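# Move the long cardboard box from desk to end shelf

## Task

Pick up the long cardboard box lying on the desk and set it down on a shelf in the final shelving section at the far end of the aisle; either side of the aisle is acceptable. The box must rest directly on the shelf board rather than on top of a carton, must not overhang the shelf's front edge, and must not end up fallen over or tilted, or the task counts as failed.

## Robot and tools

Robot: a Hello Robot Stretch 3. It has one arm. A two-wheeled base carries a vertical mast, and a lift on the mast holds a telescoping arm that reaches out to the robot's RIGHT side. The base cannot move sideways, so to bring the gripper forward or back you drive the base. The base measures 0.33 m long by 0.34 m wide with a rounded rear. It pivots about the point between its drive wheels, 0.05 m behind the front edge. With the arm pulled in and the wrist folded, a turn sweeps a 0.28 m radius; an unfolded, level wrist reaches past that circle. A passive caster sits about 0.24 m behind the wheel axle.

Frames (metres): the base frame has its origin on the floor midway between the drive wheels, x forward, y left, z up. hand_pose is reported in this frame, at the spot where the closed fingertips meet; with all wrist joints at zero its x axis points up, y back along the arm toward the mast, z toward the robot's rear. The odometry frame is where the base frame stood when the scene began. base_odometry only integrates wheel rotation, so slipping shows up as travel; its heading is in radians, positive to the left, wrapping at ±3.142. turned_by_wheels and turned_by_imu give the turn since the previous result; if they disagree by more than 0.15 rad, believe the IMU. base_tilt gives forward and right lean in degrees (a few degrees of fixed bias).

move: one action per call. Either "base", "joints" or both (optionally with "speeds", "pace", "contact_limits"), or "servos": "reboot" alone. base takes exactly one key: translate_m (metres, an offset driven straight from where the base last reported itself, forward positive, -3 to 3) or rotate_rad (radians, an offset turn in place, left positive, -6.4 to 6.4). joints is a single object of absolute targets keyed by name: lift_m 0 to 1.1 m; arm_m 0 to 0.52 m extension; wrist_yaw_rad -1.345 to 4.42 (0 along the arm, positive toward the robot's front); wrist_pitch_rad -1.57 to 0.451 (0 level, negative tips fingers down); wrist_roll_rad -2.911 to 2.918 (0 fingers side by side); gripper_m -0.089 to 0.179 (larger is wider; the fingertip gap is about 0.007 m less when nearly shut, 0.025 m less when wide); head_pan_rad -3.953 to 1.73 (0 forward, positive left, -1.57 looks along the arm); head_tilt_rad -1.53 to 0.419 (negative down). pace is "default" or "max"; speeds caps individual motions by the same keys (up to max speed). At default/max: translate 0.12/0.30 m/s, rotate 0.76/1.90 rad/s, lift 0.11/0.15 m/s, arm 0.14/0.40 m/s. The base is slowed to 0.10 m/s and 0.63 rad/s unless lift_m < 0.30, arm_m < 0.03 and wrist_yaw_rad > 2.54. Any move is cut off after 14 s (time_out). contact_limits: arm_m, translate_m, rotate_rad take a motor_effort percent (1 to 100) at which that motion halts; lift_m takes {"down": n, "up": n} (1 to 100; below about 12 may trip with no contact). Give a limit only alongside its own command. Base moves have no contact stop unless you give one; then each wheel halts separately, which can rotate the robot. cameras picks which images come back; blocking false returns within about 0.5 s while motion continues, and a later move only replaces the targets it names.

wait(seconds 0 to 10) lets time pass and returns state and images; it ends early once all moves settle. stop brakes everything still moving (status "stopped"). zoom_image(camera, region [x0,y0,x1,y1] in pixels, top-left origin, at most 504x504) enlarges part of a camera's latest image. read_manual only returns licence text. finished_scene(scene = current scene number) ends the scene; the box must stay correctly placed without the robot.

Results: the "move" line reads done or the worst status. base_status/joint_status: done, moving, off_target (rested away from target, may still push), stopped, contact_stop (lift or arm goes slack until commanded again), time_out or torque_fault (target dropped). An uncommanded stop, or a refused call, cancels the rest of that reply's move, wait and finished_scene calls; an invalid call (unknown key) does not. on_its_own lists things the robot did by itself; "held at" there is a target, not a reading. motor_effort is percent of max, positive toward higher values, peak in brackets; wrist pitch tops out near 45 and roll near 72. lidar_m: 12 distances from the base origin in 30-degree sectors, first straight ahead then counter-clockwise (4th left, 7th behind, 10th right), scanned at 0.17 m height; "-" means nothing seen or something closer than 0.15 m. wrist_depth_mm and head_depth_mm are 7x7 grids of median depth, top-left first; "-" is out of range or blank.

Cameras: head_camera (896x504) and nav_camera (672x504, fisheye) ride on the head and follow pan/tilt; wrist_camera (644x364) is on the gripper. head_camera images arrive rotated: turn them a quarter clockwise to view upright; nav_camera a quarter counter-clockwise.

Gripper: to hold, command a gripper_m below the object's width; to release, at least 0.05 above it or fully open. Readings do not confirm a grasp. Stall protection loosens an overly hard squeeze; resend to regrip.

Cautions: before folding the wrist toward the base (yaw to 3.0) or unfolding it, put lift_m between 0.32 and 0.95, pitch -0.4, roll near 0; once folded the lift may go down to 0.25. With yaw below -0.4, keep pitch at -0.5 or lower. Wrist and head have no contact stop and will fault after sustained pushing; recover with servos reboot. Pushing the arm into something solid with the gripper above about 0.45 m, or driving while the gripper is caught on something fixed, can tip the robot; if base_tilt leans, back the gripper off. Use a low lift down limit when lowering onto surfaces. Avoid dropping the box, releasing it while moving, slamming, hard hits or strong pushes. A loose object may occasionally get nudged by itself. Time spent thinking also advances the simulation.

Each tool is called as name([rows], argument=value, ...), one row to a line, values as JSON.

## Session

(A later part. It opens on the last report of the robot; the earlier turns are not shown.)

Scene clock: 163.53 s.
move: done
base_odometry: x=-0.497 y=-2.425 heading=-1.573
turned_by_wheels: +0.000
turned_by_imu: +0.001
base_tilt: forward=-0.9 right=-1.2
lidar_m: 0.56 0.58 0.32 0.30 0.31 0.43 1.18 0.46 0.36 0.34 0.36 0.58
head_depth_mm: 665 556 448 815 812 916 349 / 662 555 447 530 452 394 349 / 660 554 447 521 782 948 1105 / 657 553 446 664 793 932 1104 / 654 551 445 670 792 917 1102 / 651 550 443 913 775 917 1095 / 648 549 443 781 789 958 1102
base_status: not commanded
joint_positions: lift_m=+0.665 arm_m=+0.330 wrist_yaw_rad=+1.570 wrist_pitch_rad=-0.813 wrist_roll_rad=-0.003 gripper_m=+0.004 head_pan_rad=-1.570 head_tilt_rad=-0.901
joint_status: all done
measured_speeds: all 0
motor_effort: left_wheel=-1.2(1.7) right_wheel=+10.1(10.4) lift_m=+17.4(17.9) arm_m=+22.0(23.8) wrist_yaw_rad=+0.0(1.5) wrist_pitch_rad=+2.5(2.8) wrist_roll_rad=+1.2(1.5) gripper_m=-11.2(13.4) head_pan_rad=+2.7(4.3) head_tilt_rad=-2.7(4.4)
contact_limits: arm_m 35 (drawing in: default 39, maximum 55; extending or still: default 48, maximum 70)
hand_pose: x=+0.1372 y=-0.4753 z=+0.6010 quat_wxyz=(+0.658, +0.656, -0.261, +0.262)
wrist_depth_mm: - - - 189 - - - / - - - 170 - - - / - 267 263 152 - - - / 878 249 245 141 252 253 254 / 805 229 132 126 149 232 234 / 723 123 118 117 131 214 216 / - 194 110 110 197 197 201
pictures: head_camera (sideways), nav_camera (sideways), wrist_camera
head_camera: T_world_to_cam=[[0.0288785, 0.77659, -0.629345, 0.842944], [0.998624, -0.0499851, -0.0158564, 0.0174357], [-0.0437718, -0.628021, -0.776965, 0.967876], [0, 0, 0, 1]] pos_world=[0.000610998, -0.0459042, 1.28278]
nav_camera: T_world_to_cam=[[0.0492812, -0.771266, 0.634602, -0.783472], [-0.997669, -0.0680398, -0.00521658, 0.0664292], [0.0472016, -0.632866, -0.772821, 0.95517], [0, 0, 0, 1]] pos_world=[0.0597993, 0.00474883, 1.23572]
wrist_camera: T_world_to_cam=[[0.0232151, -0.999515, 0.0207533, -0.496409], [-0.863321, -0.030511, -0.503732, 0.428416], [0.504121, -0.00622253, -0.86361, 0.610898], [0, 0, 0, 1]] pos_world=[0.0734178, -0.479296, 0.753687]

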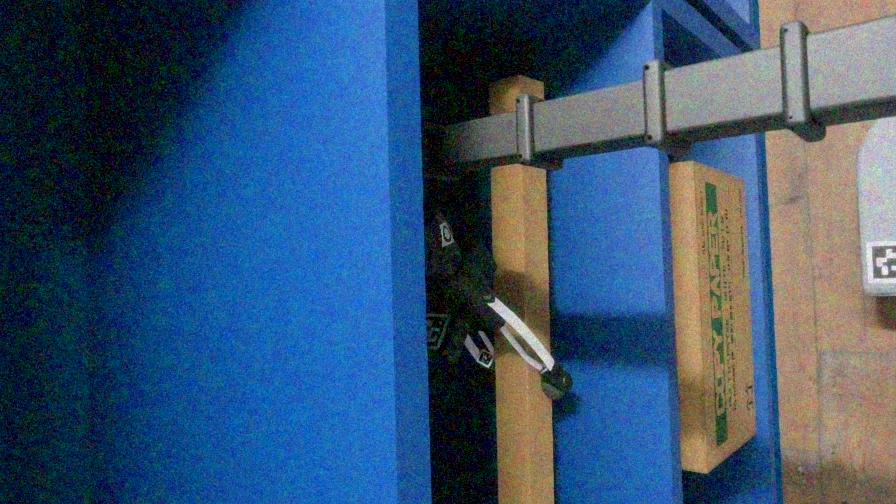

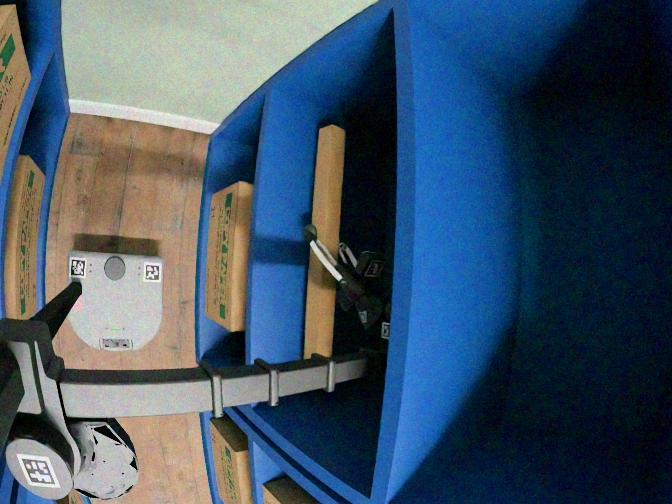

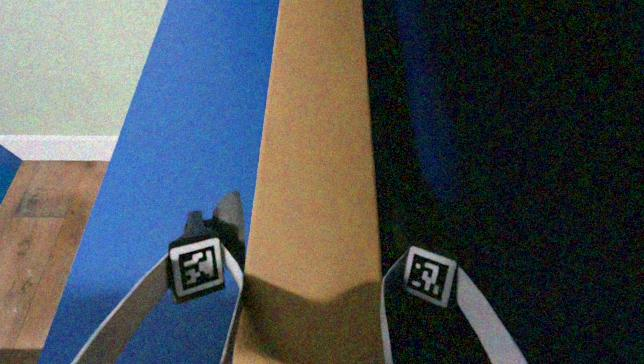

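move(joints={"lift_m":0.61}, speeds={"lift_m":0.03}, contact_limits={"lift_m":{"down":13}}, cameras=["head_camera","wrist_camera"])

Scene clock: 166.33 s.
move: contact_stop
base_odometry: x=-0.497 y=-2.425 heading=-1.573
turned_by_wheels: +0.000
turned_by_imu: +0.000
base_tilt: forward=-0.9 right=-1.2
lidar_m: 0.56 0.58 0.32 0.30 0.32 0.43 1.18 0.46 0.36 0.34 0.36 0.58
head_depth_mm: 666 557 449 814 812 983 1088 / 664 556 448 917 796 434 385 / 660 554 447 581 792 941 1107 / 659 552 446 674 808 931 1102 / 654 551 444 704 794 919 1100 / 650 551 444 912 796 920 1101 / 647 548 444 894 801 953 1098
base_status: not commanded
joint_positions: lift_m=+0.617 arm_m=+0.330 wrist_yaw_rad=+1.571 wrist_pitch_rad=-0.798 wrist_roll_rad=-0.003 gripper_m=+0.004 head_pan_rad=-1.570 head_tilt_rad=-0.901
joint_status: lift_m contact_stop (moved -0.048 of -0.055)
measured_speeds: all 0
on_its_own: lift_m is slack since a contact_stop (your +0.610 is given up)
motor_effort: left_wheel=-6.3(6.3) right_wheel=+13.2(13.3) lift_m=+28.7(28.7) arm_m=+21.8(22.2) wrist_yaw_rad=-1.1(1.7) wrist_pitch_rad=-0.2(2.8) wrist_roll_rad=+0.7(1.3) gripper_m=-12.5(12.8) head_pan_rad=+3.4(4.1) head_tilt_rad=-2.6(4.1)
contact_limits: arm_m 35 (drawing in: default 39, maximum 55; extending or still: default 48, maximum 70); lift_m down 13 (down: maximum 72; up: maximum 65)
hand_pose: x=+0.1403 y=-0.4751 z=+0.5557 quat_wxyz=(+0.656, +0.654, -0.265, +0.267)
wrist_depth_mm: - 263 263 192 265 - - / - 240 242 171 245 247 249 / - 217 214 153 220 223 223 / 201 197 198 141 201 203 203 / 181 182 140 126 151 184 187 / 169 123 120 117 130 168 172 / - 154 110 109 158 154 157
pictures: head_camera (sideways), wrist_camera
head_camera: T_world_to_cam=[[0.0285656, 0.776608, -0.629336, 0.842935], [0.998642, -0.0496166, -0.0158991, 0.0175059], [-0.0435729, -0.628027, -0.776971, 0.967883], [0, 0, 0, 1]] pos_world=[0.000612386, -0.0459042, 1.28278]
wrist_camera: T_world_to_cam=[[0.0244159, -0.999479, 0.0210986, -0.495685], [-0.855383, -0.0318099, -0.517018, 0.413898], [0.51742, -0.0054239, -0.855714, 0.564318], [0, 0, 0, 1]] pos_world=[0.074155, -0.4792, 0.707346]

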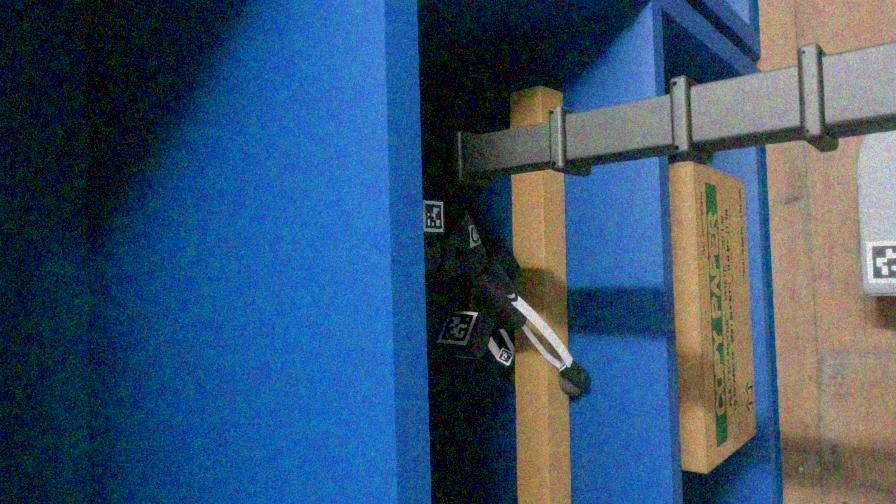

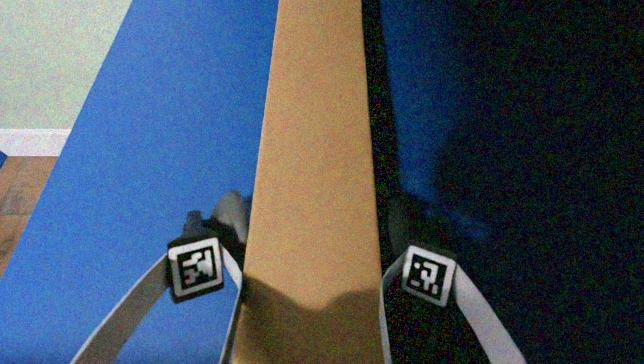

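move(joints={"lift_m":0.617,"gripper_m":0.15}, cameras=["head_camera"])

move(joints={"lift_m":0.68}, speeds={"lift_m":0.05}, cameras=["head_camera","wrist_camera"])

Scene clock: 169.00 s.
move: done
base_odometry: x=-0.497 y=-2.425 heading=-1.573
turned_by_wheels: +0.000
turned_by_imu: +0.001
base_tilt: forward=-0.9 right=-1.2
lidar_m: 0.56 0.58 0.32 0.30 0.32 0.43 1.18 0.46 0.36 0.34 0.36 0.59
head_depth_mm: 666 557 448 816 813 983 1088 / 663 555 447 920 797 434 385 / 659 552 446 582 794 941 1102 / 658 552 446 674 809 931 1101 / 654 551 445 705 797 919 1102 / 652 550 444 912 800 918 1099 / 648 548 443 891 798 955 1097
base_status: not commanded
joint_positions: lift_m=+0.617 arm_m=+0.330 wrist_yaw_rad=+1.574 wrist_pitch_rad=-0.807 wrist_roll_rad=-0.003 gripper_m=+0.150 head_pan_rad=-1.570 head_tilt_rad=-0.901
joint_status: all done
measured_speeds: all 0
motor_effort: left_wheel=-4.3(7.5) right_wheel=+9.0(14.4) lift_m=+27.3(28.7) arm_m=+21.4(21.9) wrist_yaw_rad=-2.8(6.2) wrist_pitch_rad=+1.5(2.2) wrist_roll_rad=+0.8(1.5) gripper_m=+0.6(85.9) head_pan_rad=+3.1(4.1) head_tilt_rad=-2.3(3.1)
contact_limits: arm_m 35 (drawing in: default 39, maximum 55; extending or still: default 48, maximum 70)
hand_pose: x=+0.1384 y=-0.4747 z=+0.5539 quat_wxyz=(+0.657, +0.656, -0.261, +0.265)
wrist_depth_mm: - 262 258 187 261 264 264 / - 235 231 167 238 241 243 / 207 212 210 151 216 218 219 / 197 193 194 140 200 198 199 / 177 141 174 127 180 144 183 / - 125 163 116 169 120 169 / 153 154 110 110 155 154 107
pictures: head_camera (sideways)
head_camera: T_world_to_cam=[[0.0285656, 0.776608, -0.629336, 0.842935], [0.998642, -0.0496166, -0.0158991, 0.0175059], [-0.0435729, -0.628027, -0.776971, 0.967883], [0, 0, 0, 1]] pos_world=[0.000612386, -0.0459042, 1.28278]

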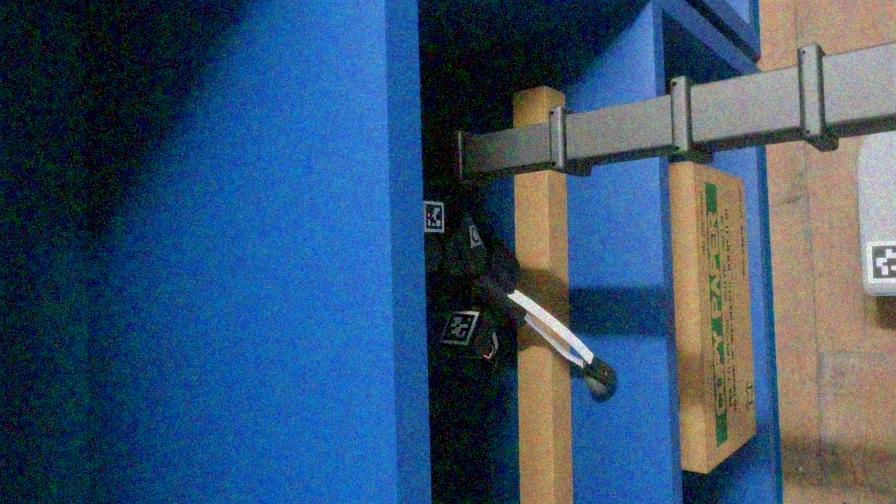

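Scene clock: 170.80 s.
move: done
base_odometry: x=-0.497 y=-2.425 heading=-1.573
turned_by_wheels: +0.000
turned_by_imu: +0.000
base_tilt: forward=-0.9 right=-1.2
lidar_m: 0.56 0.58 0.32 0.30 0.32 0.43 1.18 0.46 0.36 0.34 0.36 0.58
head_depth_mm: 667 556 449 816 812 861 336 / 664 556 447 498 427 380 338 / 659 554 447 516 803 950 1107 / 656 552 446 658 807 932 1100 / 654 550 445 660 803 923 1102 / 651 549 444 913 799 916 1097 / 648 549 443 893 799 956 1097
base_status: not commanded
joint_positions: lift_m=+0.680 arm_m=+0.330 wrist_yaw_rad=+1.573 wrist_pitch_rad=-0.809 wrist_roll_rad=-0.003 gripper_m=+0.150 head_pan_rad=-1.570 head_tilt_rad=-0.901
joint_status: all done
measured_speeds: all 0
motor_effort: left_wheel=-4.0(4.7) right_wheel=+8.3(8.9) lift_m=+43.1(48.8) arm_m=+20.8(21.4) wrist_yaw_rad=-2.1(2.9) wrist_pitch_rad=+1.8(2.0) wrist_roll_rad=+0.7(1.6) gripper_m=+0.6(1.5) head_pan_rad=+3.5(4.0) head_tilt_rad=-1.4(2.8)
contact_limits: arm_m 35 (drawing in: default 39, maximum 55; extending or still: default 48, maximum 70)
hand_pose: x=+0.1381 y=-0.4748 z=+0.6167 quat_wxyz=(+0.657, +0.656, -0.261, +0.265)
wrist_depth_mm: - - - 285 - - - / - - - 255 - - - / - - - 230 - - - / 887 263 263 211 262 263 264 / 832 143 246 194 252 145 252 / - 220 228 179 230 120 231 / 210 212 209 167 213 211 216
pictures: head_camera (sideways), wrist_camera
head_camera: T_world_to_cam=[[0.0285656, 0.776608, -0.629336, 0.842935], [0.998642, -0.0496166, -0.0158991, 0.0175059], [-0.0435729, -0.628027, -0.776971, 0.967883], [0, 0, 0, 1]] pos_world=[0.000612386, -0.0459042, 1.28278]
wrist_camera: T_world_to_cam=[[0.026691, -0.999421, 0.021105, -0.496926], [-0.860999, -0.033711, -0.507488, 0.437551], [0.507906, -0.00462605, -0.8614, 0.622866], [0, 0, 0, 1]] pos_world=[0.073637, -0.479006, 0.769076]

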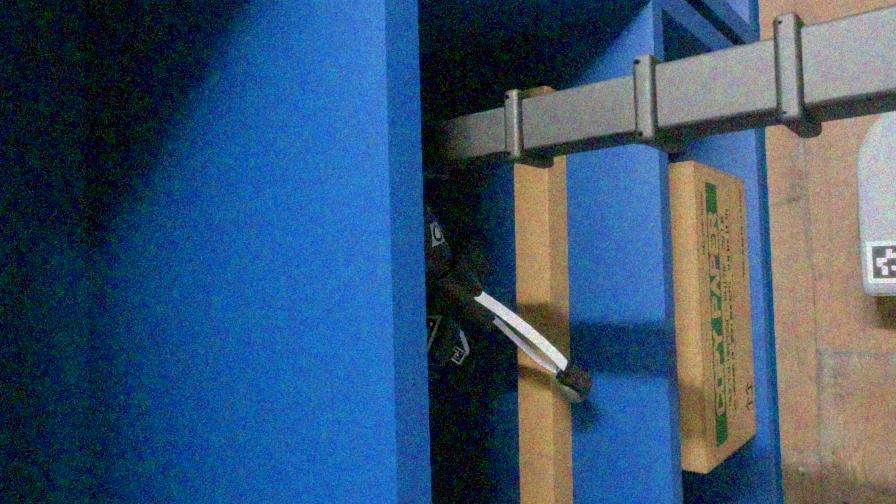

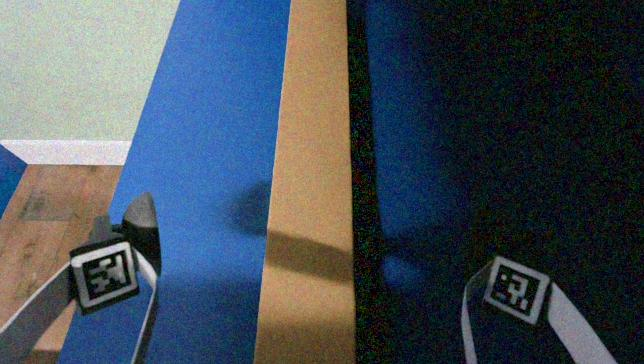

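move(joints={"wrist_pitch_rad":-0.35}, cameras=[])

move(joints={"arm_m":0.03}, contact_limits={"arm_m":-35}, cameras=["head_camera","nav_camera"])

Scene clock: 173.90 s.
move: done
base_odometry: x=-0.497 y=-2.425 heading=-1.573
turned_by_wheels: +0.000
turned_by_imu: +0.000
base_tilt: forward=-0.9 right=-1.2
lidar_m: 0.56 0.58 0.32 0.30 0.32 0.43 1.18 0.46 0.36 0.34 0.36 0.58
head_depth_mm: 667 556 449 815 810 859 336 / 664 555 447 499 428 380 338 / 660 553 447 515 800 950 1104 / 658 553 446 675 810 930 1101 / 653 551 445 647 805 919 1103 / 649 550 442 894 799 919 1100 / 648 549 443 893 795 958 1101
base_status: not commanded
joint_positions: lift_m=+0.680 arm_m=+0.330 wrist_yaw_rad=+1.573 wrist_pitch_rad=-0.372 wrist_roll_rad=-0.003 gripper_m=+0.150 head_pan_rad=-1.570 head_tilt_rad=-0.901
joint_status: all done
measured_speeds: all 0
motor_effort: left_wheel=-3.3(4.7) right_wheel=+8.5(8.9) lift_m=+42.7(44.0) arm_m=+20.4(20.7) wrist_yaw_rad=-2.6(2.6) wrist_pitch_rad=+4.2(5.9) wrist_roll_rad=+1.2(1.6) gripper_m=+0.7(0.9) head_pan_rad=+3.0(3.4) head_tilt_rad=-1.1(2.1)
contact_limits: arm_m 35 (drawing in: default 39, maximum 55; extending or still: default 48, maximum 70)
hand_pose: x=+0.2086 y=-0.4746 z=+0.7032 quat_wxyz=(+0.584, +0.583, -0.397, +0.401)
wrist_depth_mm: - - - - - - - / - - - - - - - / - - - - - - - / - - - 379 - - - / - 141 - 326 - 142 - / - 124 - 276 - 120 - / - 290 - 239 - - -

"contact_limits": arm_m = -35.0 is out of range 1 to 100

move(joints={"arm_m":0.03}, cameras=["head_camera","nav_camera"])

Scene clock: 177.63 s.
move: done
base_odometry: x=-0.497 y=-2.425 heading=-1.573
turned_by_wheels: +0.000
turned_by_imu: +0.001
base_tilt: forward=-0.9 right=-1.2
lidar_m: 0.56 0.58 0.32 0.30 0.31 0.43 1.18 0.46 0.36 0.34 0.36 0.58
head_depth_mm: 666 555 449 817 813 859 336 / 661 555 448 918 813 377 338 / 660 554 446 914 810 385 1102 / 658 552 446 915 809 428 1100 / 654 551 445 912 805 461 1083 / 650 549 444 914 800 533 1062 / 648 549 443 894 800 956 1100
base_status: not commanded
joint_positions: lift_m=+0.680 arm_m=+0.030 wrist_yaw_rad=+1.572 wrist_pitch_rad=-0.371 wrist_roll_rad=-0.002 gripper_m=+0.150 head_pan_rad=-1.570 head_tilt_rad=-0.901
joint_status: all done
measured_speeds: all 0
motor_effort: left_wheel=-4.1(4.7) right_wheel=+8.2(9.0) lift_m=+38.3(42.7) arm_m=-20.9(22.7) wrist_yaw_rad=-2.1(2.4) wrist_pitch_rad=+4.3(4.3) wrist_roll_rad=+0.8(1.4) gripper_m=+0.5(1.3) head_pan_rad=+3.0(3.8) head_tilt_rad=-0.9(2.0)
hand_pose: x=+0.2087 y=-0.1747 z=+0.7033 quat_wxyz=(+0.584, +0.583, -0.398, +0.400)
wrist_depth_mm: - - - - - - - / - - - - - - - / - - - - - - - / 566 - - - - - - / - 140 - - - 144 350 / - 124 - - - 120 312 / - 838 849 852 - - 285
pictures: head_camera (sideways), nav_camera (sideways)
head_camera: T_world_to_cam=[[0.0285656, 0.776608, -0.629336, 0.842935], [0.998642, -0.0496166, -0.0158991, 0.0175059], [-0.0435729, -0.628027, -0.776971, 0.967883], [0, 0, 0, 1]] pos_world=[0.000612386, -0.0459042, 1.28278]
nav_camera: T_world_to_cam=[[0.049517, -0.771245, 0.634609, -0.783495], [-0.997648, -0.0683485, -0.00522042, 0.0664346], [0.0474008, -0.632858, -0.772816, 0.955151], [0, 0, 0, 1]] pos_world=[0.0597997, 0.00474861, 1.23572]

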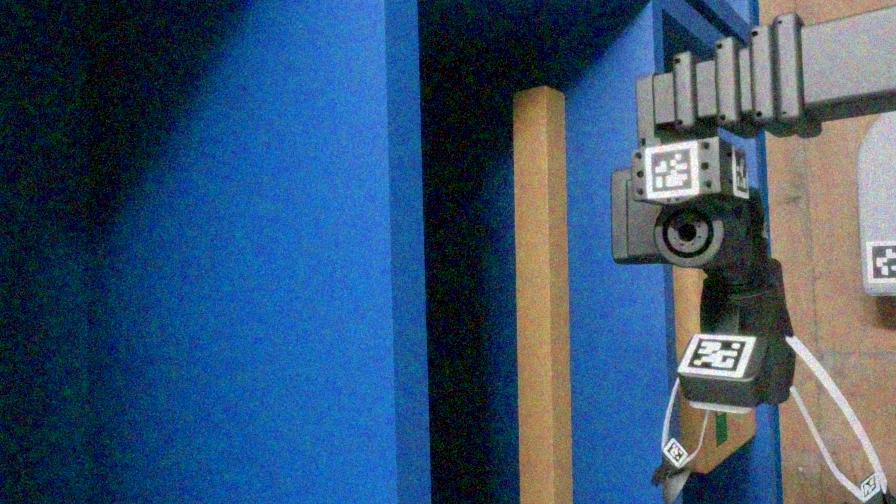

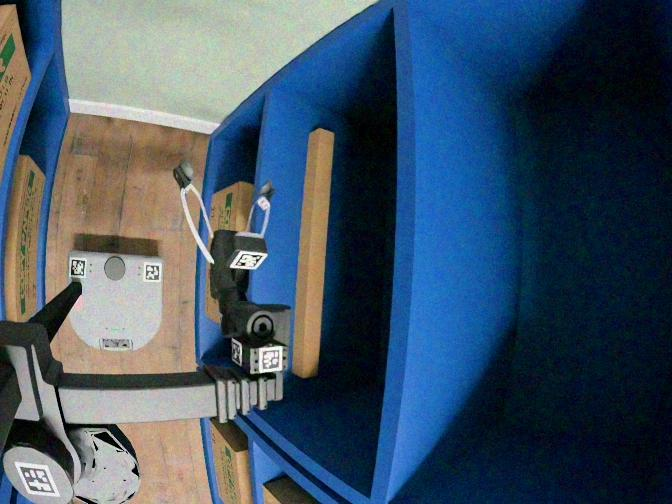

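Placed and clear.

finished_scene(scene=2)

The scene is finished: the task was done.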